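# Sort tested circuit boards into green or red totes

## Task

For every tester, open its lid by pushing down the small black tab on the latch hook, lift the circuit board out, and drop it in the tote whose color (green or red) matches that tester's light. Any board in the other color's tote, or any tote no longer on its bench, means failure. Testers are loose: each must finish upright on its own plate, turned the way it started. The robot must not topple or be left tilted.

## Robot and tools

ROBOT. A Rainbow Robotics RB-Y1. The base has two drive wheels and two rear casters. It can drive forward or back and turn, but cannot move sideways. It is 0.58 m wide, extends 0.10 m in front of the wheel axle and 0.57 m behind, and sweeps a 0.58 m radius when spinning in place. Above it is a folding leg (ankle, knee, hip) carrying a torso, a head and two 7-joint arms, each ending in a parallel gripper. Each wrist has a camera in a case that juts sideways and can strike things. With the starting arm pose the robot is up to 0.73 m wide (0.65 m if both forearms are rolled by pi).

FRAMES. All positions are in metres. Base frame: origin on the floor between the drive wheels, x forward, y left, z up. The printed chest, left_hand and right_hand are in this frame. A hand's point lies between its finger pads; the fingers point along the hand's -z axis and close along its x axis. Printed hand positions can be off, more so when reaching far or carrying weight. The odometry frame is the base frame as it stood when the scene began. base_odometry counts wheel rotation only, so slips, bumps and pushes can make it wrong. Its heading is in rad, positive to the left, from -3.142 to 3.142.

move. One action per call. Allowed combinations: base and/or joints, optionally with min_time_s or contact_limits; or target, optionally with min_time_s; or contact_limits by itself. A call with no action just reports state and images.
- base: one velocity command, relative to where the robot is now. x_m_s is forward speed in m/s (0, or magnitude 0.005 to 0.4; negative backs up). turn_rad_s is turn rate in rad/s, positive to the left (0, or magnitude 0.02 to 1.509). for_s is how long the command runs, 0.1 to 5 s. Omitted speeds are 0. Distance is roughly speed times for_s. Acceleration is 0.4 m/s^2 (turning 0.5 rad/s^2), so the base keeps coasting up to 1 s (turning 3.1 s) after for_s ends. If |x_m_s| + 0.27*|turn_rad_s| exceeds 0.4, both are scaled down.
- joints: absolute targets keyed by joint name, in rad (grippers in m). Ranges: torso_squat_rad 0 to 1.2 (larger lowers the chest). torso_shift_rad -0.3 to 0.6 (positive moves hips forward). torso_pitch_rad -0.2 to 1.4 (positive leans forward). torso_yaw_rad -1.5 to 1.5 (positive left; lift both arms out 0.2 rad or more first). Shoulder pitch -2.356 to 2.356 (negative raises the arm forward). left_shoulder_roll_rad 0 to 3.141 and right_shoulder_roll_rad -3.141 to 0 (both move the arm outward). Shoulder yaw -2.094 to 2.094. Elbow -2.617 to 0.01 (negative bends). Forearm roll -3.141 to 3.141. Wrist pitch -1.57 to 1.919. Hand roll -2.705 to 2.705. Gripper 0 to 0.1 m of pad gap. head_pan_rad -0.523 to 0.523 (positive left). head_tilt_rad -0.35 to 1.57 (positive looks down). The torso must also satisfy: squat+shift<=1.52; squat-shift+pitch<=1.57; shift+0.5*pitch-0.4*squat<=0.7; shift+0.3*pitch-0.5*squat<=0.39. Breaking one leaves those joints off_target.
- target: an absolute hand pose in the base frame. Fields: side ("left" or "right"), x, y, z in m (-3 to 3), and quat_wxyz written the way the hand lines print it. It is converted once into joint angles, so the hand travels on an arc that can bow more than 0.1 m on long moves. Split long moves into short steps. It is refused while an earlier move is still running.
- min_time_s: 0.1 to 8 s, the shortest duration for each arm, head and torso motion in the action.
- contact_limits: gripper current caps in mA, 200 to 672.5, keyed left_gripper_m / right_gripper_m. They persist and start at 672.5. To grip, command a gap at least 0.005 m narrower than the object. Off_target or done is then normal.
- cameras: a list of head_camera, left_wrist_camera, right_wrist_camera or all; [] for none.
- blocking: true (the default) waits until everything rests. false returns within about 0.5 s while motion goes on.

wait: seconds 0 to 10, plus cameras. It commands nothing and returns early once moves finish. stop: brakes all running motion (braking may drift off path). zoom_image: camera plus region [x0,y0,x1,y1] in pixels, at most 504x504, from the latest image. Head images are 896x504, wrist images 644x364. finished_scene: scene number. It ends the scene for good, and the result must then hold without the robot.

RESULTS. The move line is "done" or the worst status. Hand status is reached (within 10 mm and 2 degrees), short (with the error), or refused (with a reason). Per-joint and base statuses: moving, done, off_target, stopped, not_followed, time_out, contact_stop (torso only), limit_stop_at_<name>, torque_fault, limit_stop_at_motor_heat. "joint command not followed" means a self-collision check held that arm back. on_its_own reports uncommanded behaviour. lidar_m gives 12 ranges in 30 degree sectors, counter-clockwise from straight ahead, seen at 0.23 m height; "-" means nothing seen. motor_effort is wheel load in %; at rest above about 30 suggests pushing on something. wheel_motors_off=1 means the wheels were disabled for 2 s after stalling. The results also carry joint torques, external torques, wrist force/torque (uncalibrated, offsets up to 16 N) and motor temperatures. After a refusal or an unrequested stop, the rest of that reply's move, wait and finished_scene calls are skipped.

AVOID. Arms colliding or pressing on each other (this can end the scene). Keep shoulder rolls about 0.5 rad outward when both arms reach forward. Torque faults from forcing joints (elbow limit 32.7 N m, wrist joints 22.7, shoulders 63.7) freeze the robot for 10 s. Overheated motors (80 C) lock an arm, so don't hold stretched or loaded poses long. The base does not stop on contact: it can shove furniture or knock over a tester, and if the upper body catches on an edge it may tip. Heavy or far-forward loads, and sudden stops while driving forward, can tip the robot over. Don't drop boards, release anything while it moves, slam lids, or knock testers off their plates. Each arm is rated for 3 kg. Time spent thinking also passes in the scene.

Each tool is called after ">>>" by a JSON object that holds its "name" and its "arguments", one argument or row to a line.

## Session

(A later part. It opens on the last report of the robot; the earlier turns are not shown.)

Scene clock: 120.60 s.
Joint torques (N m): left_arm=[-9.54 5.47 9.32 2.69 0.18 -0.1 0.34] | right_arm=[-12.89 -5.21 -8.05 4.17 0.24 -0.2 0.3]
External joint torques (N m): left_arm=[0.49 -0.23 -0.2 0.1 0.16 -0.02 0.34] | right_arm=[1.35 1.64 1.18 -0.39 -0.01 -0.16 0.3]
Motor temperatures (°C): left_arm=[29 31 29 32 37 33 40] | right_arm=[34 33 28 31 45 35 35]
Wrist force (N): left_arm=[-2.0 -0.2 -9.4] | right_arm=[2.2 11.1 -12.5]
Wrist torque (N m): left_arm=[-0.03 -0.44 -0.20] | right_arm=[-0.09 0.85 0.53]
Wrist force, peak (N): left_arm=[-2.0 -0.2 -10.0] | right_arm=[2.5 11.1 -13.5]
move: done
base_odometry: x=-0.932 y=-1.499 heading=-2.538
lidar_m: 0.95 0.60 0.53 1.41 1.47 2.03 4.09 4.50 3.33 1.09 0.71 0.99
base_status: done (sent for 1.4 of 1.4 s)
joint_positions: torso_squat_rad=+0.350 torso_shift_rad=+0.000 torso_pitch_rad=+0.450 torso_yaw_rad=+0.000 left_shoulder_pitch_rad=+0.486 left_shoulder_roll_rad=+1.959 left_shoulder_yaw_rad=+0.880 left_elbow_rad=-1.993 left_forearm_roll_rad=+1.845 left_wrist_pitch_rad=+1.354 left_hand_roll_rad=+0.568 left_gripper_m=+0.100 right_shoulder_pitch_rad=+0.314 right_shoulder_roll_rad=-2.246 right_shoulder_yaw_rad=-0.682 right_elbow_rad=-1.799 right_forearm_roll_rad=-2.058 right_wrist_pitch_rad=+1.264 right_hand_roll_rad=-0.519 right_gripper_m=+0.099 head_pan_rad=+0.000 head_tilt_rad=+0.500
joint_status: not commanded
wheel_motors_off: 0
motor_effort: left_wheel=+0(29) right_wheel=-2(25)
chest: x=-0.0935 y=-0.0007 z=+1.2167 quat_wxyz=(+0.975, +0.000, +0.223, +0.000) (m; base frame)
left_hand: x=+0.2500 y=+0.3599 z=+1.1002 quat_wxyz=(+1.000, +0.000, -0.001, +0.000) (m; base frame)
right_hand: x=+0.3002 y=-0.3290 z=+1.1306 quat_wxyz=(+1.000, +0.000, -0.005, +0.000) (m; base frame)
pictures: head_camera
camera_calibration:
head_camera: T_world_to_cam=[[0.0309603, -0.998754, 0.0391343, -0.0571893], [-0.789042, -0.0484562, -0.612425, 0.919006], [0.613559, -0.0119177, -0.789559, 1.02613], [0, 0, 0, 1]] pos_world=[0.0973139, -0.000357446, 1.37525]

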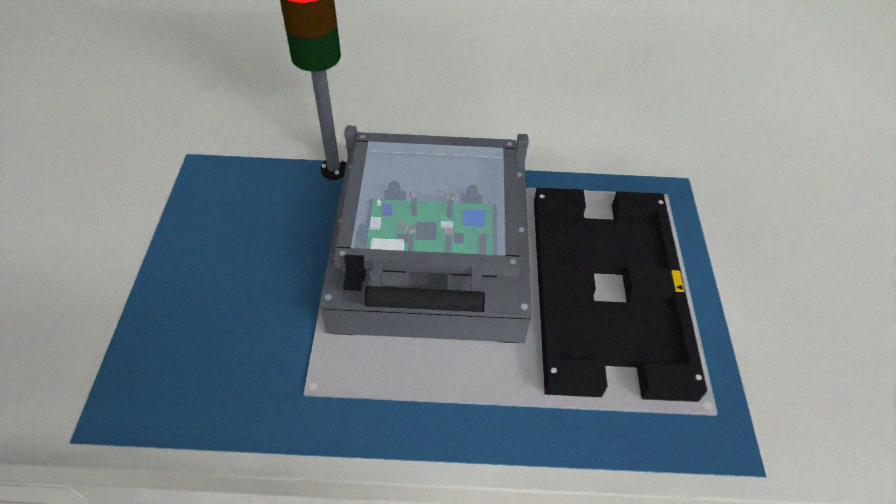

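>>> {"name": "move", "arguments": {
  "joints": {"left_gripper_m":0.0,"right_gripper_m":0.06},
  "cameras": []
}}

>>> {"name": "move", "arguments": {
  "target": {"side":"left","x":0.33,"y":0.2,"z":1.1,"quat_wxyz":[1,0,0,0]},
  "min_time_s": 2,
  "cameras": []
}}

>>> {"name": "move", "arguments": {
  "target": {"side":"left","x":0.41,"y":0.071,"z":1.06,"quat_wxyz":[1,0,0,0]},
  "min_time_s": 2.5,
  "cameras": []
}}

>>> {"name": "move", "arguments": {
  "target": {"side":"left","x":0.41,"y":0.071,"z":1.005,"quat_wxyz":[1,0,0,0]},
  "min_time_s": 2,
  "cameras": ["head_camera","left_wrist_camera"]
}}

>>> {"name": "zoom_image", "arguments": {
  "camera": "head_camera",
  "region": [280, 160, 520, 340]
}}

Scene clock: 141.17 s.
Joint torques (N m): left_arm=[-9.45 5.48 9.3 2.72 0.14 -0.1 0.41] | right_arm=[-12.73 -5.14 -8.33 4.2 0.23 -0.27 0.22]
External joint torques (N m): left_arm=[0.57 -0.22 -0.21 0.13 0.12 -0.02 0.41] | right_arm=[1.52 1.71 0.9 -0.35 -0.02 -0.22 0.22]
Motor temperatures (°C): left_arm=[29 31 29 32 37 33 40] | right_arm=[35 34 29 31 45 35 35]
Wrist force (N): left_arm=[-1.6 -0.3 -9.8] | right_arm=[2.0 11.0 -13.2]
Wrist torque (N m): left_arm=[-0.02 -0.40 -0.20] | right_arm=[-0.10 0.84 0.53]
Wrist force, peak (N): left_arm=[-1.6 -0.1 -10.2] | right_arm=[2.0 11.2 -13.3]
move: done
base_odometry: x=-0.932 y=-1.499 heading=-2.538
lidar_m: 0.95 0.60 0.52 1.41 1.47 2.03 4.08 4.50 3.34 1.09 0.71 0.99
base_status: not commanded
joint_positions: torso_squat_rad=+0.350 torso_shift_rad=+0.000 torso_pitch_rad=+0.450 torso_yaw_rad=+0.000 left_shoulder_pitch_rad=+0.486 left_shoulder_roll_rad=+1.959 left_shoulder_yaw_rad=+0.880 left_elbow_rad=-1.993 left_forearm_roll_rad=+1.845 left_wrist_pitch_rad=+1.354 left_hand_roll_rad=+0.568 left_gripper_m=+0.000 right_shoulder_pitch_rad=+0.314 right_shoulder_roll_rad=-2.246 right_shoulder_yaw_rad=-0.682 right_elbow_rad=-1.799 right_forearm_roll_rad=-2.058 right_wrist_pitch_rad=+1.264 right_hand_roll_rad=-0.519 right_gripper_m=+0.060 head_pan_rad=+0.000 head_tilt_rad=+0.500
joint_status: all done
wheel_motors_off: 0
motor_effort: left_wheel=+0(2) right_wheel=-2(3)
chest: x=-0.0935 y=-0.0007 z=+1.2167 quat_wxyz=(+0.975, +0.000, +0.223, +0.000) (m; base frame)
left_hand: x=+0.2500 y=+0.3599 z=+1.1002 quat_wxyz=(+1.000, +0.000, -0.001, +0.000) (m; base frame)
right_hand: x=+0.3002 y=-0.3290 z=+1.1306 quat_wxyz=(+1.000, +0.000, -0.005, +0.000) (m; base frame)
pictures: none
No camera images: "cameras" was empty.

Scene clock: 143.50 s.
Joint torques (N m): left_arm=[-15.38 -0.48 9.28 5.1 0.29 -0.15 0.34] | right_arm=[-12.84 -5.27 -8.1 4.19 0.2 -0.17 0.24]
External joint torques (N m): left_arm=[2.21 1.31 1.08 0.52 0.27 -0.08 0.34] | right_arm=[1.41 1.58 1.13 -0.36 -0.06 -0.12 0.24]
Motor temperatures (°C): left_arm=[29 31 29 32 37 33 40] | right_arm=[35 34 29 31 45 35 35]
Wrist force (N): left_arm=[-1.5 0.0 -9.4] | right_arm=[2.2 10.8 -12.7]
Wrist torque (N m): left_arm=[-0.03 -0.39 -0.20] | right_arm=[-0.05 0.87 0.53]
Wrist force, peak (N): left_arm=[-1.8 0.3 -10.1] | right_arm=[2.1 11.3 -13.1]
move: done
base_odometry: x=-0.932 y=-1.499 heading=-2.538
lidar_m: 0.96 0.60 0.52 1.41 1.47 2.02 4.08 4.52 3.34 1.09 0.71 0.99
base_status: not commanded
joint_positions: torso_squat_rad=+0.350 torso_shift_rad=+0.000 torso_pitch_rad=+0.450 torso_yaw_rad=+0.000 left_shoulder_pitch_rad=+0.594 left_shoulder_roll_rad=+2.603 left_shoulder_yaw_rad=+0.975 left_elbow_rad=-1.746 left_forearm_roll_rad=+2.103 left_wrist_pitch_rad=+1.130 left_hand_roll_rad=+0.804 left_gripper_m=+0.000 right_shoulder_pitch_rad=+0.314 right_shoulder_roll_rad=-2.246 right_shoulder_yaw_rad=-0.682 right_elbow_rad=-1.799 right_forearm_roll_rad=-2.058 right_wrist_pitch_rad=+1.264 right_hand_roll_rad=-0.519 right_gripper_m=+0.060 head_pan_rad=+0.000 head_tilt_rad=+0.500
joint_status: all done
wheel_motors_off: 0
motor_effort: left_wheel=+1(2) right_wheel=-1(4)
chest: x=-0.0935 y=-0.0007 z=+1.2167 quat_wxyz=(+0.975, +0.000, +0.223, +0.000) (m; base frame)
left_hand: x=+0.3295 y=+0.1996 z=+1.1002 quat_wxyz=(+1.000, -0.001, -0.003, +0.000) (m; base frame)
left_hand_status: reached (checked arc, planned for 2.0 s): 1 mm and 0.3 deg off.
right_hand: x=+0.3002 y=-0.3290 z=+1.1306 quat_wxyz=(+1.000, +0.000, -0.005, +0.000) (m; base frame)
pictures: none
No camera images: "cameras" was empty.

Scene clock: 146.33 s.
Joint torques (N m): left_arm=[-21.08 -6 8.29 5.51 0.34 0.22 -0.29] | right_arm=[-12.82 -4.98 -8.34 4.09 0.2 -0.17 0.23]
External joint torques (N m): left_arm=[2.46 1.59 1.28 0.58 0.31 0.31 -0.29] | right_arm=[1.42 1.87 0.89 -0.46 -0.06 -0.12 0.23]
Motor temperatures (°C): left_arm=[29 31 29 32 37 33 40] | right_arm=[35 34 29 31 45 35 35]
Wrist force (N): left_arm=[-2.0 0.3 -9.5] | right_arm=[2.0 11.3 -12.7]
Wrist torque (N m): left_arm=[-0.07 -0.42 -0.19] | right_arm=[-0.12 0.82 0.54]
Wrist force, peak (N): left_arm=[-2.4 0.2 -9.9] | right_arm=[2.1 11.3 -13.2]
move: done
base_odometry: x=-0.932 y=-1.499 heading=-2.538
lidar_m: 0.96 0.61 0.53 1.41 1.47 2.03 4.08 4.51 3.34 1.08 0.72 0.98
base_status: not commanded
joint_positions: torso_squat_rad=+0.350 torso_shift_rad=+0.000 torso_pitch_rad=+0.450 torso_yaw_rad=+0.000 left_shoulder_pitch_rad=+0.875 left_shoulder_roll_rad=+3.141 left_shoulder_yaw_rad=+1.218 left_elbow_rad=-1.073 left_forearm_roll_rad=+2.146 left_wrist_pitch_rad=+1.237 left_hand_roll_rad=+0.765 left_gripper_m=+0.000 right_shoulder_pitch_rad=+0.314 right_shoulder_roll_rad=-2.246 right_shoulder_yaw_rad=-0.682 right_elbow_rad=-1.799 right_forearm_roll_rad=-2.058 right_wrist_pitch_rad=+1.264 right_hand_roll_rad=-0.519 right_gripper_m=+0.060 head_pan_rad=+0.000 head_tilt_rad=+0.500
joint_status: all done
wheel_motors_off: 0
motor_effort: left_wheel=+1(2) right_wheel=-3(5)
chest: x=-0.0935 y=-0.0007 z=+1.2167 quat_wxyz=(+0.975, +0.000, +0.223, +0.000) (m; base frame)
left_hand: x=+0.4102 y=+0.0719 z=+1.0603 quat_wxyz=(+1.000, -0.004, -0.004, +0.001) (m; base frame)
left_hand_status: reached (checked arc, planned for 2.5 s): 1 mm and 0.7 deg off.
right_hand: x=+0.3002 y=-0.3290 z=+1.1306 quat_wxyz=(+1.000, +0.000, -0.005, +0.000) (m; base frame)
pictures: none
No camera images: "cameras" was empty.

Scene clock: 148.67 s.
Joint torques (N m): left_arm=[-21.17 -5.98 9.72 1.32 0.13 0.25 0.46] | right_arm=[-12.68 -5.17 -8.12 4.08 0.21 -0.23 0.26]
External joint torques (N m): left_arm=[2.47 1.7 1.35 -0.68 0.11 0.36 0.46] | right_arm=[1.56 1.68 1.11 -0.48 -0.05 -0.18 0.26]
Motor temperatures (°C): left_arm=[29 31 29 32 37 33 40] | right_arm=[35 34 29 31 45 35 35]
Wrist force (N): left_arm=[-2.1 0.2 -9.6] | right_arm=[2.1 10.8 -13.2]
Wrist torque (N m): left_arm=[-0.04 -0.46 -0.19] | right_arm=[-0.08 0.84 0.53]
Wrist force, peak (N): left_arm=[-2.2 0.2 -9.8] | right_arm=[2.1 11.1 -13.3]
move: done
base_odometry: x=-0.932 y=-1.499 heading=-2.538
lidar_m: 0.96 0.61 0.53 1.41 1.47 2.03 4.08 4.51 3.34 1.09 0.71 0.99
base_status: not commanded
joint_positions: torso_squat_rad=+0.350 torso_shift_rad=+0.000 torso_pitch_rad=+0.450 torso_yaw_rad=+0.000 left_shoulder_pitch_rad=+1.157 left_shoulder_roll_rad=+3.141 left_shoulder_yaw_rad=+1.571 left_elbow_rad=-1.081 left_forearm_roll_rad=+1.766 left_wrist_pitch_rad=+1.291 left_hand_roll_rad=+0.854 left_gripper_m=+0.000 right_shoulder_pitch_rad=+0.314 right_shoulder_roll_rad=-2.246 right_shoulder_yaw_rad=-0.682 right_elbow_rad=-1.799 right_forearm_roll_rad=-2.058 right_wrist_pitch_rad=+1.264 right_hand_roll_rad=-0.519 right_gripper_m=+0.060 head_pan_rad=+0.000 head_tilt_rad=+0.500
joint_status: all done
wheel_motors_off: 0
motor_effort: left_wheel=-1(2) right_wheel=-3(4)
chest: x=-0.0935 y=-0.0007 z=+1.2167 quat_wxyz=(+0.975, +0.000, +0.223, +0.000) (m; base frame)
left_hand: x=+0.4098 y=+0.0715 z=+1.0053 quat_wxyz=(+1.000, -0.009, -0.010, +0.000) (m; base frame)
left_hand_status: reached (checked arc, as near as the solve gets, planned for 2.0 s): 1 mm and 1.6 deg off.
right_hand: x=+0.3002 y=-0.3290 z=+1.1306 quat_wxyz=(+1.000, +0.000, -0.005, +0.000) (m; base frame)
pictures: head_camera, left_wrist_camera
camera_calibration:
head_camera: T_world_to_cam=[[0.0309609, -0.998754, 0.0391341, -0.0571891], [-0.789045, -0.0484565, -0.612421, 0.919004], [0.613554, -0.0119175, -0.789563, 1.02613], [0, 0, 0, 1]] pos_world=[0.0973197, -0.000357283, 1.37525]
left_wrist_camera: T_world_to_cam=[[0.999843, 0.0156872, 0.0081985, -0.420439], [0.00940793, -0.863324, 0.504562, -0.415068], [0.0149931, -0.504406, -0.863336, 0.966865], [0, 0, 0, 1]] pos_world=[0.409782, 0.13595, 1.0476]

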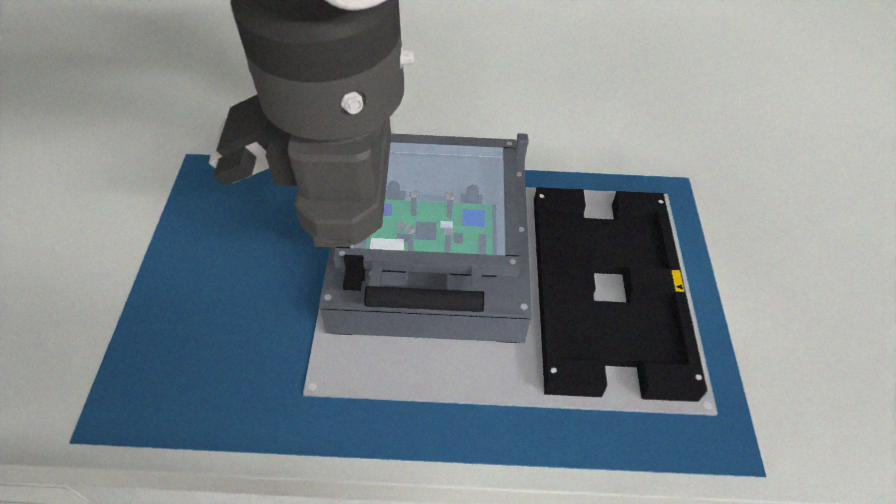

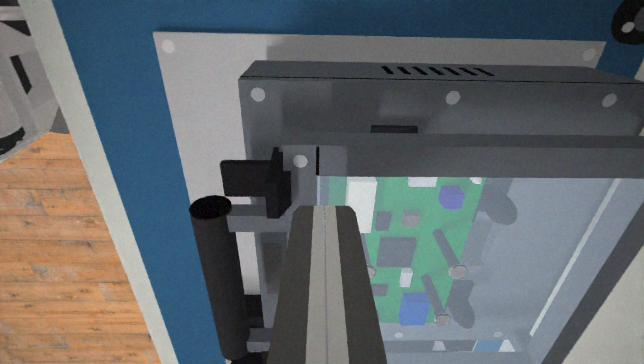

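Scaled by 2.100 from the camera's 896x504 image, which has a finer 1280x720 frame.

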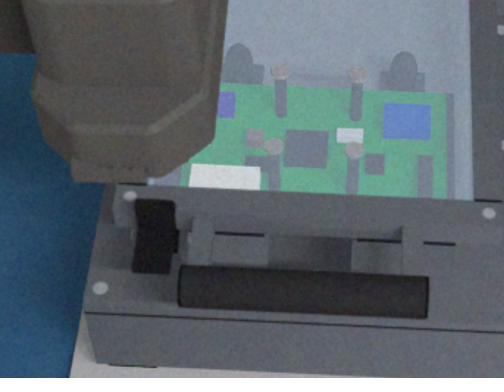

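>>> {"name": "move", "arguments": {
  "target": {"side":"left","x":0.408,"y":0.071,"z":1.04,"quat_wxyz":[1,0,0,0]},
  "min_time_s": 1.5,
  "cameras": []
}}

>>> {"name": "move", "arguments": {
  "target": {"side":"left","x":0.388,"y":0.071,"z":1.03,"quat_wxyz":[1,0,0,0]},
  "min_time_s": 1.5,
  "cameras": ["head_camera","left_wrist_camera"]
}}

>>> {"name": "zoom_image", "arguments": {
  "camera": "head_camera",
  "region": [280, 160, 520, 340]
}}

Scene clock: 166.63 s.
Joint torques (N m): left_arm=[-23.41 -8.66 9.52 3.01 0.39 0.3 -0.25] | right_arm=[-12.94 -5.09 -8.34 4.18 0.25 -0.14 0.27]
External joint torques (N m): left_arm=[0.29 -0.96 1.22 0.8 0.36 0.36 -0.25] | right_arm=[1.31 1.77 0.89 -0.38 -0.01 -0.09 0.27]
Motor temperatures (°C): left_arm=[30 31 29 32 37 33 40] | right_arm=[35 34 29 31 45 35 35]
Wrist force (N): left_arm=[-1.8 0.2 -9.7] | right_arm=[2.1 11.1 -13.0]
Wrist torque (N m): left_arm=[-0.05 -0.41 -0.21] | right_arm=[-0.10 0.85 0.51]
Wrist force, peak (N): left_arm=[-2.0 0.3 -9.9] | right_arm=[2.2 11.1 -13.4]
move: done
base_odometry: x=-0.932 y=-1.499 heading=-2.538
lidar_m: 0.95 0.60 0.53 1.40 1.47 2.03 4.08 4.50 3.33 1.08 0.71 1.00
base_status: not commanded
joint_positions: torso_squat_rad=+0.350 torso_shift_rad=+0.000 torso_pitch_rad=+0.450 torso_yaw_rad=+0.000 left_shoulder_pitch_rad=+1.094 left_shoulder_roll_rad=+3.134 left_shoulder_yaw_rad=+1.589 left_elbow_rad=-1.065 left_forearm_roll_rad=+1.804 left_wrist_pitch_rad=+1.385 left_hand_roll_rad=+0.844 left_gripper_m=+0.000 right_shoulder_pitch_rad=+0.314 right_shoulder_roll_rad=-2.246 right_shoulder_yaw_rad=-0.682 right_elbow_rad=-1.798 right_forearm_roll_rad=-2.058 right_wrist_pitch_rad=+1.264 right_hand_roll_rad=-0.519 right_gripper_m=+0.060 head_pan_rad=+0.000 head_tilt_rad=+0.500
joint_status: all done
wheel_motors_off: 0
motor_effort: left_wheel=+0(3) right_wheel=-2(3)
chest: x=-0.0935 y=-0.0007 z=+1.2167 quat_wxyz=(+0.975, +0.000, +0.223, +0.000) (m; base frame)
left_hand: x=+0.4079 y=+0.0709 z=+1.0398 quat_wxyz=(+1.000, +0.000, +0.000, +0.000) (m; base frame)
left_hand_status: reached (checked arc, planned for 1.5 s): 0 mm and 0.0 deg off.
right_hand: x=+0.3002 y=-0.3290 z=+1.1306 quat_wxyz=(+1.000, +0.000, -0.005, +0.000) (m; base frame)
pictures: none
No camera images: "cameras" was empty.

Scene clock: 168.47 s.
Joint torques (N m): left_arm=[-20.32 -8.32 7.81 1.16 0.05 -0.36 0.44] | right_arm=[-13.01 -5.27 -8.08 4.13 0.21 -0.12 0.28]
External joint torques (N m): left_arm=[2.7 -0.84 -1.08 -0.9 0 -0.33 0.44] | right_arm=[1.24 1.58 1.15 -0.43 -0.04 -0.08 0.28]
Motor temperatures (°C): left_arm=[30 31 29 32 37 33 40] | right_arm=[35 34 29 31 45 35 35]
Wrist force (N): left_arm=[-1.7 0.5 -9.5] | right_arm=[2.1 10.9 -12.9]
Wrist torque (N m): left_arm=[-0.11 -0.44 -0.21] | right_arm=[-0.08 0.82 0.53]
Wrist force, peak (N): left_arm=[-1.8 0.3 -9.9] | right_arm=[2.4 11.1 -13.4]
move: done
base_odometry: x=-0.932 y=-1.499 heading=-2.538
lidar_m: 0.96 0.61 0.53 1.41 1.46 2.03 4.09 4.51 3.35 1.09 0.71 0.99
base_status: not commanded
joint_positions: torso_squat_rad=+0.350 torso_shift_rad=+0.000 torso_pitch_rad=+0.450 torso_yaw_rad=+0.000 left_shoulder_pitch_rad=+1.107 left_shoulder_roll_rad=+3.088 left_shoulder_yaw_rad=+1.579 left_elbow_rad=-1.199 left_forearm_roll_rad=+1.794 left_wrist_pitch_rad=+1.359 left_hand_roll_rad=+0.924 left_gripper_m=+0.000 right_shoulder_pitch_rad=+0.314 right_shoulder_roll_rad=-2.246 right_shoulder_yaw_rad=-0.682 right_elbow_rad=-1.798 right_forearm_roll_rad=-2.058 right_wrist_pitch_rad=+1.264 right_hand_roll_rad=-0.519 right_gripper_m=+0.060 head_pan_rad=+0.000 head_tilt_rad=+0.500
joint_status: all done
wheel_motors_off: 0
motor_effort: left_wheel=+0(2) right_wheel=-3(3)
chest: x=-0.0935 y=-0.0007 z=+1.2167 quat_wxyz=(+0.975, +0.000, +0.223, +0.000) (m; base frame)
left_hand: x=+0.3875 y=+0.0709 z=+1.0302 quat_wxyz=(+1.000, +0.001, +0.007, -0.001) (m; base frame)
left_hand_status: reached (checked arc, planned for 1.5 s): 1 mm and 0.9 deg off.
right_hand: x=+0.3002 y=-0.3290 z=+1.1306 quat_wxyz=(+1.000, +0.000, -0.005, +0.000) (m; base frame)
pictures: head_camera, left_wrist_camera
camera_calibration:
head_camera: T_world_to_cam=[[0.0309607, -0.998754, 0.0391341, -0.0571892], [-0.789046, -0.0484563, -0.612421, 0.919004], [0.613554, -0.0119177, -0.789563, 1.02613], [0, 0, 0, 1]] pos_world=[0.0973202, -0.000357346, 1.37525]
left_wrist_camera: T_world_to_cam=[[0.999547, 0.0131697, -0.027071, -0.361681], [0.0246753, -0.873541, 0.486125, -0.414163], [-0.0172455, -0.486572, -0.87347, 1.01002], [0, 0, 0, 1]] pos_world=[0.389155, 0.13442, 1.07376]

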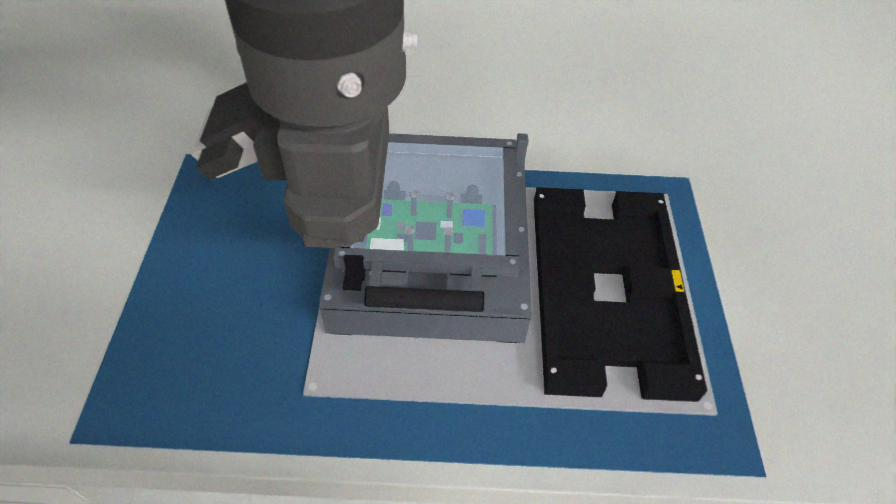

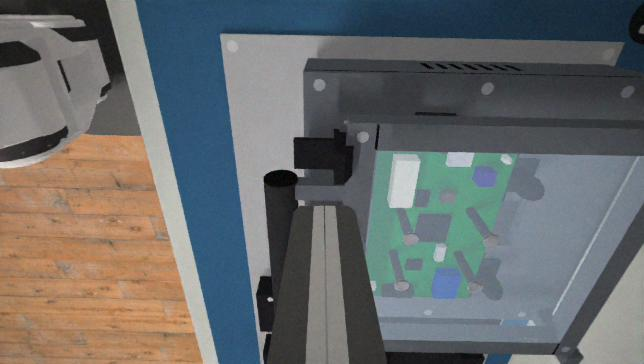

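Scaled by 2.100 from the camera's 896x504 image, which has a finer 1280x720 frame.

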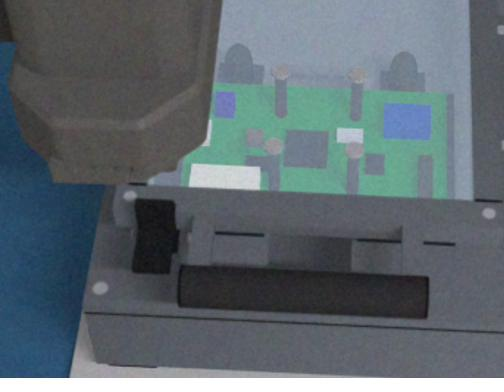

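>>> {"name": "move", "arguments": {
  "target": {"side":"left","x":0.386,"y":0.064,"z":1.012,"quat_wxyz":[1,0,0,0]},
  "min_time_s": 1.5,
  "cameras": ["head_camera","left_wrist_camera"]
}}

>>> {"name": "zoom_image", "arguments": {
  "camera": "head_camera",
  "region": [290, 220, 410, 310]
}}

>>> {"name": "zoom_image", "arguments": {
  "camera": "left_wrist_camera",
  "region": [200, 80, 440, 260]
}}

Scene clock: 184.83 s.
Joint torques (N m): left_arm=[-20.17 -5.57 7.36 1.01 0 -0.41 0.5] | right_arm=[-12.9 -4.91 -8.19 4.14 0.18 -0.07 0.26]
External joint torques (N m): left_arm=[2.82 1.89 -1.54 -0.93 -0.03 -0.35 0.5] | right_arm=[1.35 1.94 1.04 -0.41 -0.08 -0.03 0.26]
Motor temperatures (°C): left_arm=[30 31 29 32 37 33 40] | right_arm=[35 34 29 31 45 35 35]
Wrist force (N): left_arm=[-1.4 0.3 -9.4] | right_arm=[2.5 11.2 -13.1]
Wrist torque (N m): left_arm=[-0.08 -0.38 -0.19] | right_arm=[-0.11 0.90 0.53]
Wrist force, peak (N): left_arm=[-1.8 0.1 -9.7] | right_arm=[2.1 11.1 -13.4]
move: done
base_odometry: x=-0.932 y=-1.499 heading=-2.538
lidar_m: 0.95 0.61 0.53 1.41 1.46 2.03 4.08 4.50 3.34 1.09 0.72 0.98
base_status: not commanded
joint_positions: torso_squat_rad=+0.350 torso_shift_rad=+0.000 torso_pitch_rad=+0.450 torso_yaw_rad=+0.000 left_shoulder_pitch_rad=+1.132 left_shoulder_roll_rad=+3.110 left_shoulder_yaw_rad=+1.565 left_elbow_rad=-1.208 left_forearm_roll_rad=+1.764 left_wrist_pitch_rad=+1.312 left_hand_roll_rad=+0.954 left_gripper_m=+0.000 right_shoulder_pitch_rad=+0.314 right_shoulder_roll_rad=-2.246 right_shoulder_yaw_rad=-0.682 right_elbow_rad=-1.798 right_forearm_roll_rad=-2.058 right_wrist_pitch_rad=+1.264 right_hand_roll_rad=-0.519 right_gripper_m=+0.060 head_pan_rad=+0.000 head_tilt_rad=+0.500
joint_status: all done
wheel_motors_off: 0
motor_effort: left_wheel=+1(1) right_wheel=-2(4)
chest: x=-0.0935 y=-0.0007 z=+1.2167 quat_wxyz=(+0.975, +0.000, +0.223, +0.000) (m; base frame)
left_hand: x=+0.3862 y=+0.0640 z=+1.0124 quat_wxyz=(+1.000, +0.000, +0.000, +0.000) (m; base frame)
left_hand_status: reached (checked arc, planned for 1.5 s): 0 mm and 0.0 deg off.
right_hand: x=+0.3002 y=-0.3290 z=+1.1306 quat_wxyz=(+1.000, +0.000, -0.005, +0.000) (m; base frame)
pictures: head_camera, left_wrist_camera
camera_calibration:
head_camera: T_world_to_cam=[[0.0309604, -0.998754, 0.0391343, -0.0571894], [-0.789046, -0.0484562, -0.612421, 0.919004], [0.613554, -0.011918, -0.789563, 1.02613], [0, 0, 0, 1]] pos_world=[0.0973203, -0.000357285, 1.37525]
left_wrist_camera: T_world_to_cam=[[0.999806, 0.0157877, -0.0118037, -0.376565], [0.0195432, -0.87216, 0.48883, -0.412304], [-0.00257722, -0.488966, -0.872299, 0.984407], [0, 0, 0, 1]] pos_world=[0.387087, 0.127691, 1.0558]

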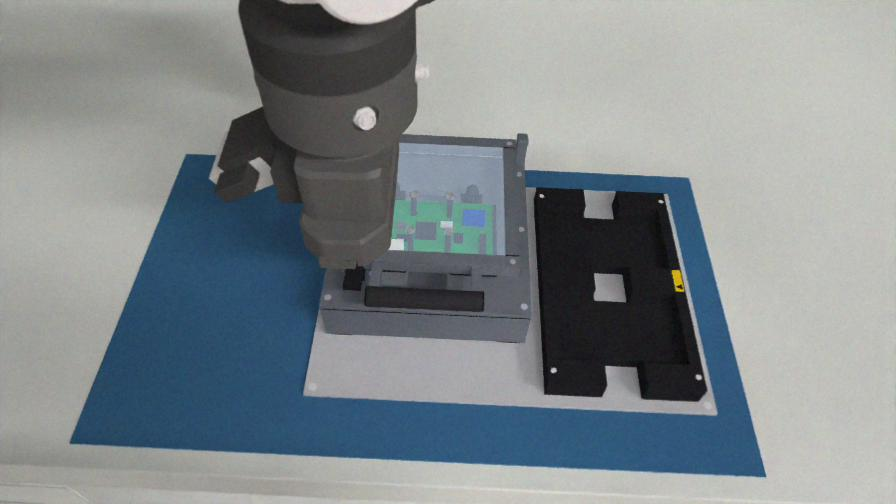

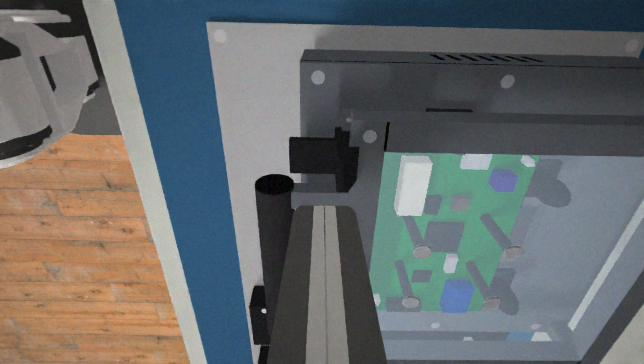

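Scaled by 4.200 from the camera's 896x504 image, which has a finer 1280x720 frame.

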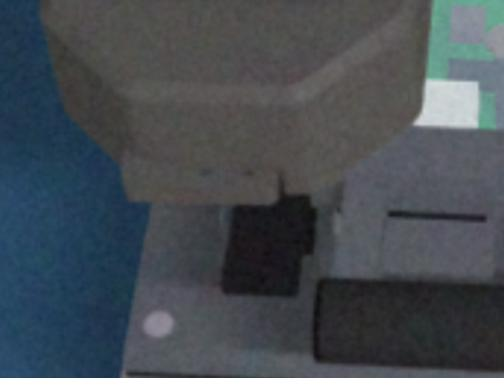

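Scaled by 2.100 from the camera's 644x364 image, which has a finer 920x520 frame.

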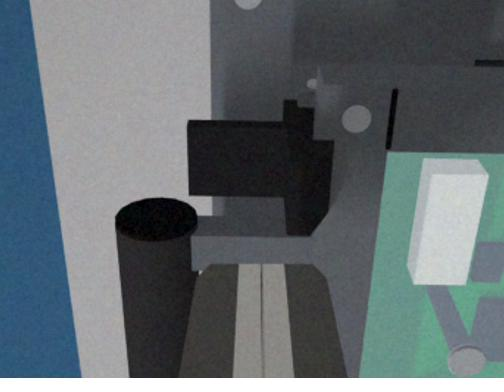

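>>> {"name": "move", "arguments": {
  "target": {"side":"left","x":0.386,"y":0.069,"z":1.0,"quat_wxyz":[1,0,0,0]},
  "min_time_s": 2,
  "cameras": []
}}

>>> {"name": "move", "arguments": {
  "target": {"side":"left","x":0.386,"y":0.069,"z":0.99,"quat_wxyz":[1,0,0,0]},
  "min_time_s": 2,
  "cameras": ["head_camera","left_wrist_camera"]
}}

>>> {"name": "zoom_image", "arguments": {
  "camera": "head_camera",
  "region": [290, 220, 410, 310]
}}

>>> {"name": "zoom_image", "arguments": {
  "camera": "left_wrist_camera",
  "region": [200, 80, 440, 260]
}}

Scene clock: 236.00 s.
Joint torques (N m): left_arm=[-20.25 -8.42 7.35 0.95 0.02 -0.44 -0.35] | right_arm=[-12.76 -5.17 -8.53 4.26 0.25 -0.18 0.15]
External joint torques (N m): left_arm=[2.69 -0.97 -1.53 -0.9 -0.01 -0.39 -0.35] | right_arm=[1.48 1.69 0.7 -0.3 -0.01 -0.14 0.15]
Motor temperatures (°C): left_arm=[30 31 29 32 37 33 40] | right_arm=[35 34 29 31 45 35 35]
Wrist force (N): left_arm=[-1.4 0.2 -9.3] | right_arm=[2.3 10.9 -12.9]
Wrist torque (N m): left_arm=[-0.08 -0.37 -0.19] | right_arm=[-0.08 0.87 0.53]
Wrist force, peak (N): left_arm=[-1.7 0.4 -9.9] | right_arm=[2.4 11.0 -13.4]
move: done
base_odometry: x=-0.932 y=-1.499 heading=-2.538
lidar_m: 0.96 0.60 0.53 1.41 1.47 2.04 4.08 4.50 3.34 1.09 0.71 0.99
base_status: not commanded
joint_positions: torso_squat_rad=+0.350 torso_shift_rad=+0.000 torso_pitch_rad=+0.450 torso_yaw_rad=+0.000 left_shoulder_pitch_rad=+1.154 left_shoulder_roll_rad=+3.107 left_shoulder_yaw_rad=+1.556 left_elbow_rad=-1.212 left_forearm_roll_rad=+1.752 left_wrist_pitch_rad=+1.289 left_hand_roll_rad=+0.950 left_gripper_m=+0.000 right_shoulder_pitch_rad=+0.314 right_shoulder_roll_rad=-2.246 right_shoulder_yaw_rad=-0.682 right_elbow_rad=-1.798 right_forearm_roll_rad=-2.058 right_wrist_pitch_rad=+1.264 right_hand_roll_rad=-0.519 right_gripper_m=+0.060 head_pan_rad=+0.000 head_tilt_rad=+0.500
joint_status: all done
wheel_motors_off: 0
motor_effort: left_wheel=+0(2) right_wheel=-3(4)
chest: x=-0.0935 y=-0.0007 z=+1.2167 quat_wxyz=(+0.975, +0.000, +0.223, +0.000) (m; base frame)
left_hand: x=+0.3857 y=+0.0688 z=+1.0005 quat_wxyz=(+1.000, +0.000, +0.000, +0.000) (m; base frame)
left_hand_status: reached (checked arc, planned for 2.0 s): 1 mm and 0.0 deg off.
right_hand: x=+0.3002 y=-0.3290 z=+1.1306 quat_wxyz=(+1.000, +0.000, -0.005, +0.000) (m; base frame)
pictures: none
No camera images: "cameras" was empty.

Scene clock: 238.33 s.
Joint torques (N m): left_arm=[-12.12 -2.53 3.01 2.24 -0.2 -1.28 -0.33] | right_arm=[-12.87 -5.03 -8.09 4.05 0.17 -0.19 0.33]
External joint torques (N m): left_arm=[10.85 4.92 -5.81 0.44 -0.23 -1.22 -0.33] | right_arm=[1.37 1.83 1.14 -0.5 -0.09 -0.14 0.33]
Motor temperatures (°C): left_arm=[30 31 29 32 37 33 40] | right_arm=[35 34 29 31 45 35 35]
Wrist force (N): left_arm=[-4.9 1.5 12.2] | right_arm=[2.1 11.2 -12.9]
Wrist torque (N m): left_arm=[0.16 -0.44 -0.16] | right_arm=[-0.11 0.84 0.53]
Wrist force, peak (N): left_arm=[-4.6 1.4 13.9] | right_arm=[2.3 11.2 -13.2]
move: done
base_odometry: x=-0.932 y=-1.499 heading=-2.538
lidar_m: 0.95 0.61 0.52 1.41 1.47 2.03 4.09 4.50 3.34 1.08 0.72 0.99
base_status: not commanded
joint_positions: torso_squat_rad=+0.350 torso_shift_rad=+0.000 torso_pitch_rad=+0.449 torso_yaw_rad=+0.000 left_shoulder_pitch_rad=+1.169 left_shoulder_roll_rad=+3.116 left_shoulder_yaw_rad=+1.550 left_elbow_rad=-1.202 left_forearm_roll_rad=+1.743 left_wrist_pitch_rad=+1.271 left_hand_roll_rad=+0.948 left_gripper_m=+0.000 right_shoulder_pitch_rad=+0.314 right_shoulder_roll_rad=-2.246 right_shoulder_yaw_rad=-0.682 right_elbow_rad=-1.799 right_forearm_roll_rad=-2.058 right_wrist_pitch_rad=+1.264 right_hand_roll_rad=-0.519 right_gripper_m=+0.060 head_pan_rad=+0.000 head_tilt_rad=+0.500
joint_status: all done
wheel_motors_off: 0
motor_effort: left_wheel=-1(2) right_wheel=-3(4)
chest: x=-0.0939 y=-0.0007 z=+1.2168 quat_wxyz=(+0.975, +0.000, +0.223, +0.000) (m; base frame)
left_hand: x=+0.3864 y=+0.0687 z=+0.9922 quat_wxyz=(+1.000, -0.001, -0.002, +0.000) (m; base frame)
left_hand_status: reached (checked arc, planned for 2.0 s): 2 mm and 0.2 deg off.
right_hand: x=+0.2999 y=-0.3290 z=+1.1309 quat_wxyz=(+1.000, +0.000, -0.005, +0.000) (m; base frame)
pictures: head_camera, left_wrist_camera
camera_calibration:
head_camera: T_world_to_cam=[[0.030932, -0.998754, 0.0391563, -0.0572107], [-0.788611, -0.0484557, -0.61298, 0.919486], [0.614114, -0.0119183, -0.789127, 1.02594], [0, 0, 0, 1]] pos_world=[0.096842, -0.000357597, 1.37546]
left_wrist_camera: T_world_to_cam=[[0.99984, 0.0155167, -0.00894, -0.379848], [0.0179069, -0.871557, 0.489967, -0.398969], [-0.000189039, -0.490049, -0.871695, 0.967687], [0, 0, 0, 1]] pos_world=[0.387115, 0.132384, 1.03561]

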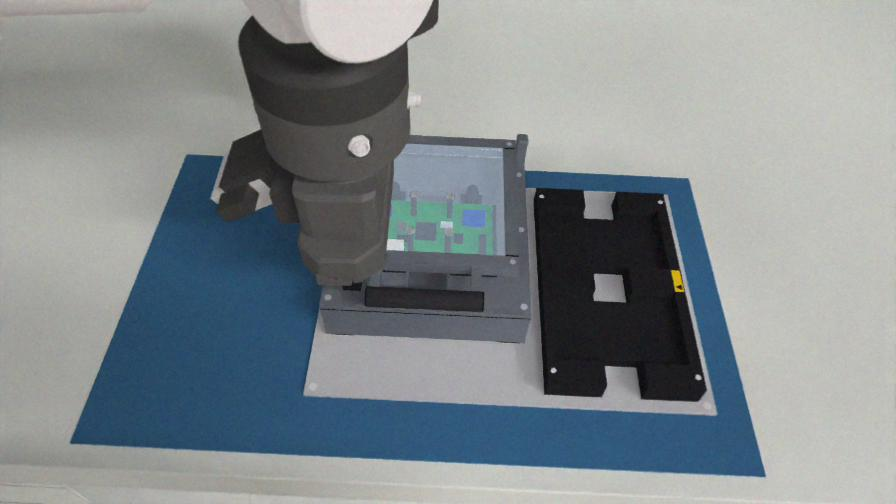

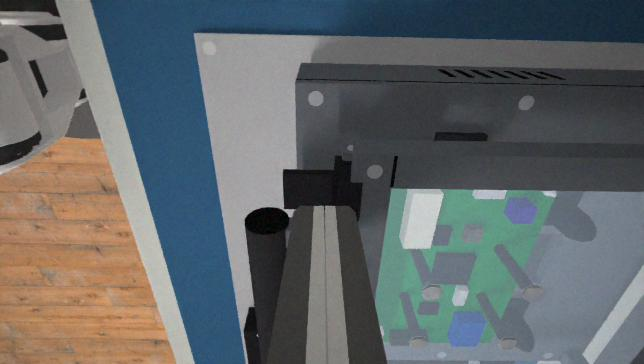

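Scaled by 4.200 from the camera's 896x504 image, which has a finer 1280x720 frame.

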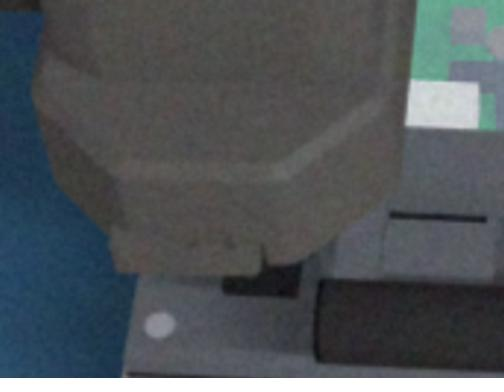

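Scaled by 2.100 from the camera's 644x364 image, which has a finer 920x520 frame.

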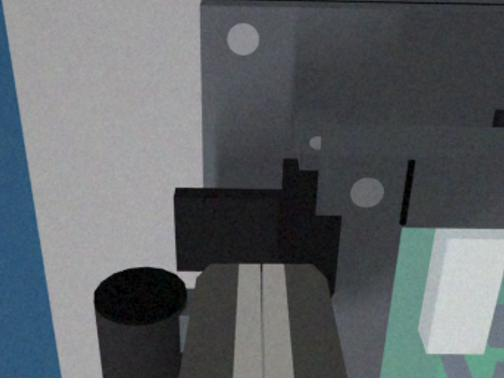

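>>> {"name": "move", "arguments": {
  "target": {"side":"left","x":0.386,"y":0.069,"z":1.012,"quat_wxyz":[1,0,0,0]},
  "min_time_s": 1.5,
  "cameras": []
}}

>>> {"name": "move", "arguments": {
  "target": {"side":"left","x":0.381,"y":0.079,"z":0.998,"quat_wxyz":[1,0,0,0]},
  "min_time_s": 1.5,
  "cameras": ["left_wrist_camera"]
}}

>>> {"name": "zoom_image", "arguments": {
  "camera": "left_wrist_camera",
  "region": [200, 80, 440, 260]
}}

Scene clock: 271.97 s.
Joint torques (N m): left_arm=[-22.66 -8.25 10.19 1.09 0.36 0.32 -0.28] | right_arm=[-13.07 -5.17 -8.11 4.14 0.28 -0.12 0.27]
External joint torques (N m): left_arm=[0.29 -0.8 1.28 -0.84 0.33 0.38 -0.27] | right_arm=[1.18 1.69 1.12 -0.42 0.02 -0.08 0.27]
Motor temperatures (°C): left_arm=[30 31 29 32 37 34 40] | right_arm=[35 34 29 31 45 35 35]
Wrist force (N): left_arm=[-1.6 0.5 -9.3] | right_arm=[2.2 11.0 -13.1]
Wrist torque (N m): left_arm=[-0.11 -0.42 -0.20] | right_arm=[-0.10 0.87 0.52]
Wrist force, peak (N): left_arm=[-4.9 1.7 13.6] | right_arm=[2.1 11.4 -13.2]
move: done
base_odometry: x=-0.932 y=-1.499 heading=-2.538
lidar_m: 0.95 0.61 0.53 1.41 1.47 2.03 4.08 4.51 3.34 1.09 0.70 0.99
base_status: not commanded
joint_positions: torso_squat_rad=+0.350 torso_shift_rad=+0.000 torso_pitch_rad=+0.450 torso_yaw_rad=+0.000 left_shoulder_pitch_rad=+1.137 left_shoulder_roll_rad=+3.099 left_shoulder_yaw_rad=+1.563 left_elbow_rad=-1.215 left_forearm_roll_rad=+1.763 left_wrist_pitch_rad=+1.309 left_hand_roll_rad=+0.947 left_gripper_m=+0.000 right_shoulder_pitch_rad=+0.314 right_shoulder_roll_rad=-2.246 right_shoulder_yaw_rad=-0.682 right_elbow_rad=-1.799 right_forearm_roll_rad=-2.058 right_wrist_pitch_rad=+1.264 right_hand_roll_rad=-0.519 right_gripper_m=+0.060 head_pan_rad=+0.000 head_tilt_rad=+0.500
joint_status: all done
wheel_motors_off: 0
motor_effort: left_wheel=+0(2) right_wheel=+0(4)
chest: x=-0.0936 y=-0.0007 z=+1.2167 quat_wxyz=(+0.975, +0.000, +0.223, +0.000) (m; base frame)
left_hand: x=+0.3863 y=+0.0688 z=+1.0109 quat_wxyz=(+1.000, +0.000, +0.000, +0.000) (m; base frame)
left_hand_status: reached (checked arc, planned for 1.5 s): 1 mm and 0.0 deg off.
right_hand: x=+0.3001 y=-0.3290 z=+1.1307 quat_wxyz=(+1.000, +0.000, -0.005, +0.000) (m; base frame)
pictures: none
No camera images: "cameras" was empty.

Scene clock: 273.80 s.
Joint torques (N m): left_arm=[-20.08 -8.15 7.92 0.93 -0.03 -0.42 0.53] | right_arm=[-12.93 -5.31 -8.35 4.18 0.24 -0.21 0.29]
External joint torques (N m): left_arm=[2.56 -0.77 -1.14 -0.86 -0.07 -0.37 0.53] | right_arm=[1.31 1.54 0.88 -0.38 -0.01 -0.16 0.29]
Motor temperatures (°C): left_arm=[30 31 29 32 37 34 40] | right_arm=[35 34 29 31 45 35 35]
Wrist force (N): left_arm=[-1.6 0.3 -9.6] | right_arm=[2.3 10.9 -13.3]
Wrist torque (N m): left_arm=[-0.07 -0.40 -0.21] | right_arm=[-0.08 0.86 0.52]
Wrist force, peak (N): left_arm=[-1.8 0.5 -9.6] | right_arm=[2.2 11.0 -13.6]
move: done
base_odometry: x=-0.932 y=-1.499 heading=-2.538
lidar_m: 0.95 0.61 0.53 1.41 1.46 2.02 4.09 4.51 3.34 1.09 0.72 0.99
base_status: not commanded
joint_positions: torso_squat_rad=+0.350 torso_shift_rad=+0.000 torso_pitch_rad=+0.450 torso_yaw_rad=+0.000 left_shoulder_pitch_rad=+1.162 left_shoulder_roll_rad=+3.067 left_shoulder_yaw_rad=+1.551 left_elbow_rad=-1.265 left_forearm_roll_rad=+1.746 left_wrist_pitch_rad=+1.278 left_hand_roll_rad=+0.961 left_gripper_m=+0.000 right_shoulder_pitch_rad=+0.314 right_shoulder_roll_rad=-2.246 right_shoulder_yaw_rad=-0.682 right_elbow_rad=-1.799 right_forearm_roll_rad=-2.058 right_wrist_pitch_rad=+1.264 right_hand_roll_rad=-0.519 right_gripper_m=+0.060 head_pan_rad=+0.000 head_tilt_rad=+0.500
joint_status: all done
wheel_motors_off: 0
motor_effort: left_wheel=+1(2) right_wheel=-1(3)
chest: x=-0.0936 y=-0.0007 z=+1.2167 quat_wxyz=(+0.975, +0.000, +0.223, +0.000) (m; base frame)
left_hand: x=+0.3806 y=+0.0785 z=+0.9985 quat_wxyz=(+1.000, +0.000, +0.001, +0.000) (m; base frame)
left_hand_status: reached (checked arc, planned for 1.5 s): 1 mm and 0.2 deg off.
right_hand: x=+0.3001 y=-0.3290 z=+1.1307 quat_wxyz=(+1.000, +0.000, -0.005, +0.000) (m; base frame)
pictures: left_wrist_camera
camera_calibration:
left_wrist_camera: T_world_to_cam=[[0.999775, 0.0146951, -0.0152987, -0.367706], [0.0202958, -0.872416, 0.488343, -0.392527], [-0.00617054, -0.488544, -0.872518, 0.980918], [0, 0, 0, 1]] pos_world=[0.381642, 0.142178, 1.04193]

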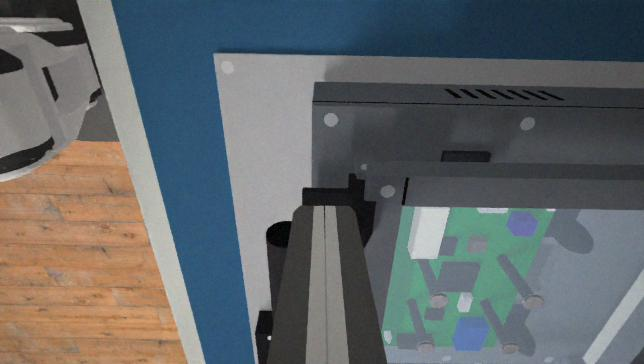

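Scaled by 2.100 from the camera's 644x364 image, which has a finer 920x520 frame.

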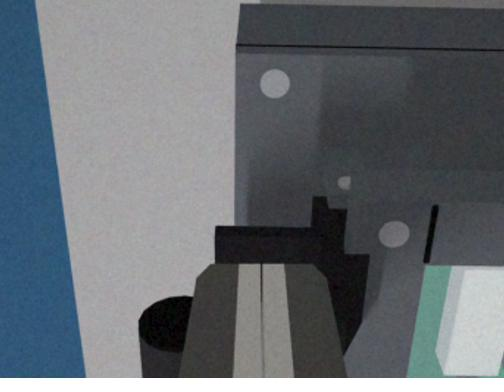

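>>> {"name": "move", "arguments": {
  "target": {"side":"left","x":0.380,"y":0.079,"z":0.985,"quat_wxyz":[1,0,0,0]},
  "min_time_s": 1.5,
  "cameras": []
}}

>>> {"name": "move", "arguments": {
  "target": {"side":"left","x":0.380,"y":0.079,"z":0.976,"quat_wxyz":[1,0,0,0]},
  "min_time_s": 1.5,
  "cameras": ["left_wrist_camera"]
}}

Scene clock: 283.50 s.
Joint torques (N m): left_arm=[-19.96 -5.2 7.76 2.61 0.08 -0.44 0.47] | right_arm=[-13.17 -5.03 -8.24 4.17 0.18 -0.18 0.2]
External joint torques (N m): left_arm=[2.64 2.18 -1.25 0.91 0.05 -0.39 0.47] | right_arm=[1.07 1.83 0.99 -0.39 -0.07 -0.13 0.2]
Motor temperatures (°C): left_arm=[30 31 29 32 37 33 40] | right_arm=[35 34 29 31 45 35 35]
Wrist force (N): left_arm=[-1.4 0.4 -9.4] | right_arm=[2.0 11.1 -12.9]
Wrist torque (N m): left_arm=[-0.09 -0.36 -0.20] | right_arm=[-0.09 0.84 0.51]
Wrist force, peak (N): left_arm=[-1.5 0.1 -9.8] | right_arm=[2.3 11.1 -13.3]
move: done
base_odometry: x=-0.932 y=-1.499 heading=-2.538
lidar_m: 0.96 0.61 0.53 1.41 1.48 2.03 4.08 4.50 3.34 1.09 0.72 0.99
base_status: not commanded
joint_positions: torso_squat_rad=+0.350 torso_shift_rad=+0.000 torso_pitch_rad=+0.450 torso_yaw_rad=+0.000 left_shoulder_pitch_rad=+1.183 left_shoulder_roll_rad=+3.076 left_shoulder_yaw_rad=+1.541 left_elbow_rad=-1.264 left_forearm_roll_rad=+1.730 left_wrist_pitch_rad=+1.252 left_hand_roll_rad=+0.966 left_gripper_m=+0.000 right_shoulder_pitch_rad=+0.314 right_shoulder_roll_rad=-2.246 right_shoulder_yaw_rad=-0.682 right_elbow_rad=-1.799 right_forearm_roll_rad=-2.058 right_wrist_pitch_rad=+1.264 right_hand_roll_rad=-0.519 right_gripper_m=+0.060 head_pan_rad=+0.000 head_tilt_rad=+0.500
joint_status: all done
wheel_motors_off: 0
motor_effort: left_wheel=-1(2) right_wheel=-1(4)
chest: x=-0.0936 y=-0.0007 z=+1.2167 quat_wxyz=(+0.975, +0.000, +0.223, +0.000) (m; base frame)
left_hand: x=+0.3797 y=+0.0791 z=+0.9857 quat_wxyz=(+1.000, +0.000, +0.000, +0.000) (m; base frame)
left_hand_status: reached (checked arc, planned for 1.5 s): 1 mm and 0.0 deg off.
right_hand: x=+0.3001 y=-0.3290 z=+1.1307 quat_wxyz=(+1.000, +0.000, -0.005, +0.000) (m; base frame)
pictures: none
No camera images: "cameras" was empty.

Scene clock: 285.33 s.
Joint torques (N m): left_arm=[-12.89 -2.61 3.62 2.76 -0.6 -1.7 -0.27] | right_arm=[-13.03 -5.07 -8.04 4.21 0.25 -0.15 0.28]
External joint torques (N m): left_arm=[9.76 4.78 -5.32 1.11 -0.63 -1.63 -0.27] | right_arm=[1.22 1.79 1.19 -0.35 -0.01 -0.1 0.28]
Motor temperatures (°C): left_arm=[30 31 29 32 37 33 40] | right_arm=[35 34 29 31 45 35 35]
Wrist force (N): left_arm=[-7.9 3.0 13.9] | right_arm=[2.0 10.6 -12.8]
Wrist torque (N m): left_arm=[0.04 -0.39 -0.21] | right_arm=[-0.05 0.84 0.53]
Wrist force, peak (N): left_arm=[-7.9 3.0 13.9] | right_arm=[2.1 11.2 -13.3]
move: done
base_odometry: x=-0.932 y=-1.499 heading=-2.538
lidar_m: 0.96 0.60 0.52 1.41 1.47 2.03 4.09 4.51 3.35 1.09 0.71 1.00
base_status: not commanded
joint_positions: torso_squat_rad=+0.350 torso_shift_rad=+0.000 torso_pitch_rad=+0.449 torso_yaw_rad=+0.000 left_shoulder_pitch_rad=+1.197 left_shoulder_roll_rad=+3.087 left_shoulder_yaw_rad=+1.536 left_elbow_rad=-1.252 left_forearm_roll_rad=+1.721 left_wrist_pitch_rad=+1.236 left_hand_roll_rad=+0.963 left_gripper_m=+0.000 right_shoulder_pitch_rad=+0.314 right_shoulder_roll_rad=-2.246 right_shoulder_yaw_rad=-0.682 right_elbow_rad=-1.798 right_forearm_roll_rad=-2.058 right_wrist_pitch_rad=+1.264 right_hand_roll_rad=-0.519 right_gripper_m=+0.060 head_pan_rad=+0.000 head_tilt_rad=+0.500
joint_status: all done
wheel_motors_off: 0
motor_effort: left_wheel=-1(2) right_wheel=-3(3)
chest: x=-0.0939 y=-0.0007 z=+1.2168 quat_wxyz=(+0.975, +0.000, +0.223, +0.000) (m; base frame)
left_hand: x=+0.3803 y=+0.0787 z=+0.9779 quat_wxyz=(+1.000, -0.001, -0.001, +0.000) (m; base frame)
left_hand_status: reached (checked arc, planned for 1.5 s): 2 mm and 0.2 deg off.
right_hand: x=+0.2999 y=-0.3290 z=+1.1309 quat_wxyz=(+1.000, +0.000, -0.005, +0.000) (m; base frame)
pictures: left_wrist_camera
camera_calibration:
left_wrist_camera: T_world_to_cam=[[0.999834, 0.0155058, -0.00953004, -0.373525], [0.0181863, -0.871691, 0.489718, -0.382933], [-0.000713765, -0.48981, -0.871829, 0.960452], [0, 0, 0, 1]] pos_world=[0.381113, 0.142432, 1.02132]

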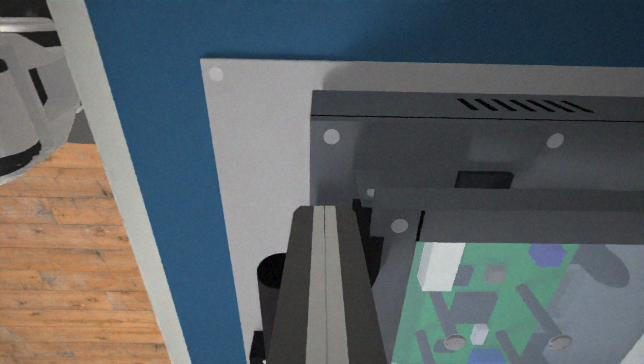

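>>> {"name": "move", "arguments": {
  "contact_limits": {"right_gripper_m":400},
  "cameras": []
}}

>>> {"name": "move", "arguments": {
  "target": {"side":"right","x":0.24,"y":-0.2,"z":1.06,"quat_wxyz":[0.857,0,-0.515,0]},
  "min_time_s": 2.5,
  "cameras": []
}}

>>> {"name": "move", "arguments": {
  "target": {"side":"right","x":0.26,"y":0.008,"z":1.03,"quat_wxyz":[0.857,0,-0.515,0]},
  "min_time_s": 2.5,
  "cameras": ["head_camera","right_wrist_camera"]
}}

Scene clock: 296.60 s.
Joint torques (N m): left_arm=[-12.8 -2.58 3.59 2.72 -0.55 -1.73 -0.31] | right_arm=[-12.77 -5.22 -8.3 4.28 0.2 -0.14 0.19]
External joint torques (N m): left_arm=[9.84 4.81 -5.35 1.07 -0.58 -1.67 -0.31] | right_arm=[1.47 1.64 0.93 -0.28 -0.05 -0.09 0.19]
Motor temperatures (°C): left_arm=[30 31 29 32 37 34 40] | right_arm=[35 34 29 31 45 35 35]
Wrist force (N): left_arm=[-7.7 2.9 12.6] | right_arm=[2.2 10.7 -13.1]
Wrist torque (N m): left_arm=[0.04 -0.38 -0.20] | right_arm=[-0.06 0.84 0.51]
Wrist force, peak (N): left_arm=[-8.1 3.0 13.9] | right_arm=[2.4 11.2 -13.1]
base_odometry: x=-0.932 y=-1.499 heading=-2.538
lidar_m: 0.96 0.60 0.53 1.40 1.47 2.03 4.09 4.51 3.34 1.08 0.71 0.99
base_status: not commanded
joint_positions: torso_squat_rad=+0.350 torso_shift_rad=+0.000 torso_pitch_rad=+0.449 torso_yaw_rad=+0.000 left_shoulder_pitch_rad=+1.197 left_shoulder_roll_rad=+3.087 left_shoulder_yaw_rad=+1.536 left_elbow_rad=-1.252 left_forearm_roll_rad=+1.721 left_wrist_pitch_rad=+1.236 left_hand_roll_rad=+0.963 left_gripper_m=+0.000 right_shoulder_pitch_rad=+0.314 right_shoulder_roll_rad=-2.246 right_shoulder_yaw_rad=-0.682 right_elbow_rad=-1.798 right_forearm_roll_rad=-2.058 right_wrist_pitch_rad=+1.264 right_hand_roll_rad=-0.519 right_gripper_m=+0.060 head_pan_rad=+0.000 head_tilt_rad=+0.500
joint_status: not commanded
wheel_motors_off: 0
motor_effort: left_wheel=+0(1) right_wheel=-1(3)
contact_limits: right_gripper_m 400 mA
chest: x=-0.0939 y=-0.0007 z=+1.2168 quat_wxyz=(+0.975, +0.000, +0.223, +0.000) (m; base frame)
left_hand: x=+0.3803 y=+0.0787 z=+0.9779 quat_wxyz=(+1.000, -0.001, -0.001, +0.000) (m; base frame)
right_hand: x=+0.2999 y=-0.3290 z=+1.1309 quat_wxyz=(+1.000, +0.000, -0.005, +0.000) (m; base frame)
pictures: none
No camera images: "cameras" was empty.

Scene clock: 296.90 s.
Joint torques (N m): left_arm=[-12.92 -2.75 3.53 2.61 -0.57 -1.68 -0.31] | right_arm=[-12.78 -5.1 -7.98 4.22 0.25 -0.26 0.21]
External joint torques (N m): left_arm=[9.72 4.64 -5.41 0.95 -0.59 -1.62 -0.31] | right_arm=[1.46 1.76 1.25 -0.34 -0.01 -0.21 0.21]
Motor temperatures (°C): left_arm=[30 31 29 32 37 34 40] | right_arm=[35 34 29 31 45 35 35]
Wrist force (N): left_arm=[-7.7 2.9 13.2] | right_arm=[2.3 11.3 -13.0]
Wrist torque (N m): left_arm=[0.05 -0.39 -0.21] | right_arm=[-0.11 0.85 0.52]
Wrist force, peak (N): left_arm=[-7.6 2.8 13.7] | right_arm=[2.3 11.3 -13.0]
move: refused
base_odometry: x=-0.932 y=-1.499 heading=-2.538
lidar_m: 0.95 0.60 0.53 1.41 1.47 2.02 4.09 4.50 3.34 1.09 0.72 0.99
base_status: not commanded
joint_positions: torso_squat_rad=+0.350 torso_shift_rad=+0.000 torso_pitch_rad=+0.449 torso_yaw_rad=+0.000 left_shoulder_pitch_rad=+1.197 left_shoulder_roll_rad=+3.087 left_shoulder_yaw_rad=+1.536 left_elbow_rad=-1.252 left_forearm_roll_rad=+1.721 left_wrist_pitch_rad=+1.236 left_hand_roll_rad=+0.963 left_gripper_m=+0.000 right_shoulder_pitch_rad=+0.314 right_shoulder_roll_rad=-2.246 right_shoulder_yaw_rad=-0.682 right_elbow_rad=-1.799 right_forearm_roll_rad=-2.058 right_wrist_pitch_rad=+1.264 right_hand_roll_rad=-0.519 right_gripper_m=+0.060 head_pan_rad=+0.000 head_tilt_rad=+0.500
joint_status: not commanded
wheel_motors_off: 0
motor_effort: left_wheel=+0(1) right_wheel=-3(3)
contact_limits: right_gripper_m 400 mA
chest: x=-0.0939 y=-0.0007 z=+1.2168 quat_wxyz=(+0.975, +0.000, +0.223, +0.000) (m; base frame)
left_hand: x=+0.3803 y=+0.0787 z=+0.9779 quat_wxyz=(+1.000, -0.001, -0.001, +0.000) (m; base frame)
right_hand: x=+0.2999 y=-0.3290 z=+1.1309 quat_wxyz=(+1.000, +0.000, -0.005, +0.000) (m; base frame)
right_hand_status: refused: the posture found for that pose stands 13 mm from the torso (limit 20 mm). Nothing moved. The solve starts from where the arm stands: from another posture it may find a clear one.
pictures: none
No camera images: "cameras" was empty.

not run: a stop that you did not command came earlier in this reply.


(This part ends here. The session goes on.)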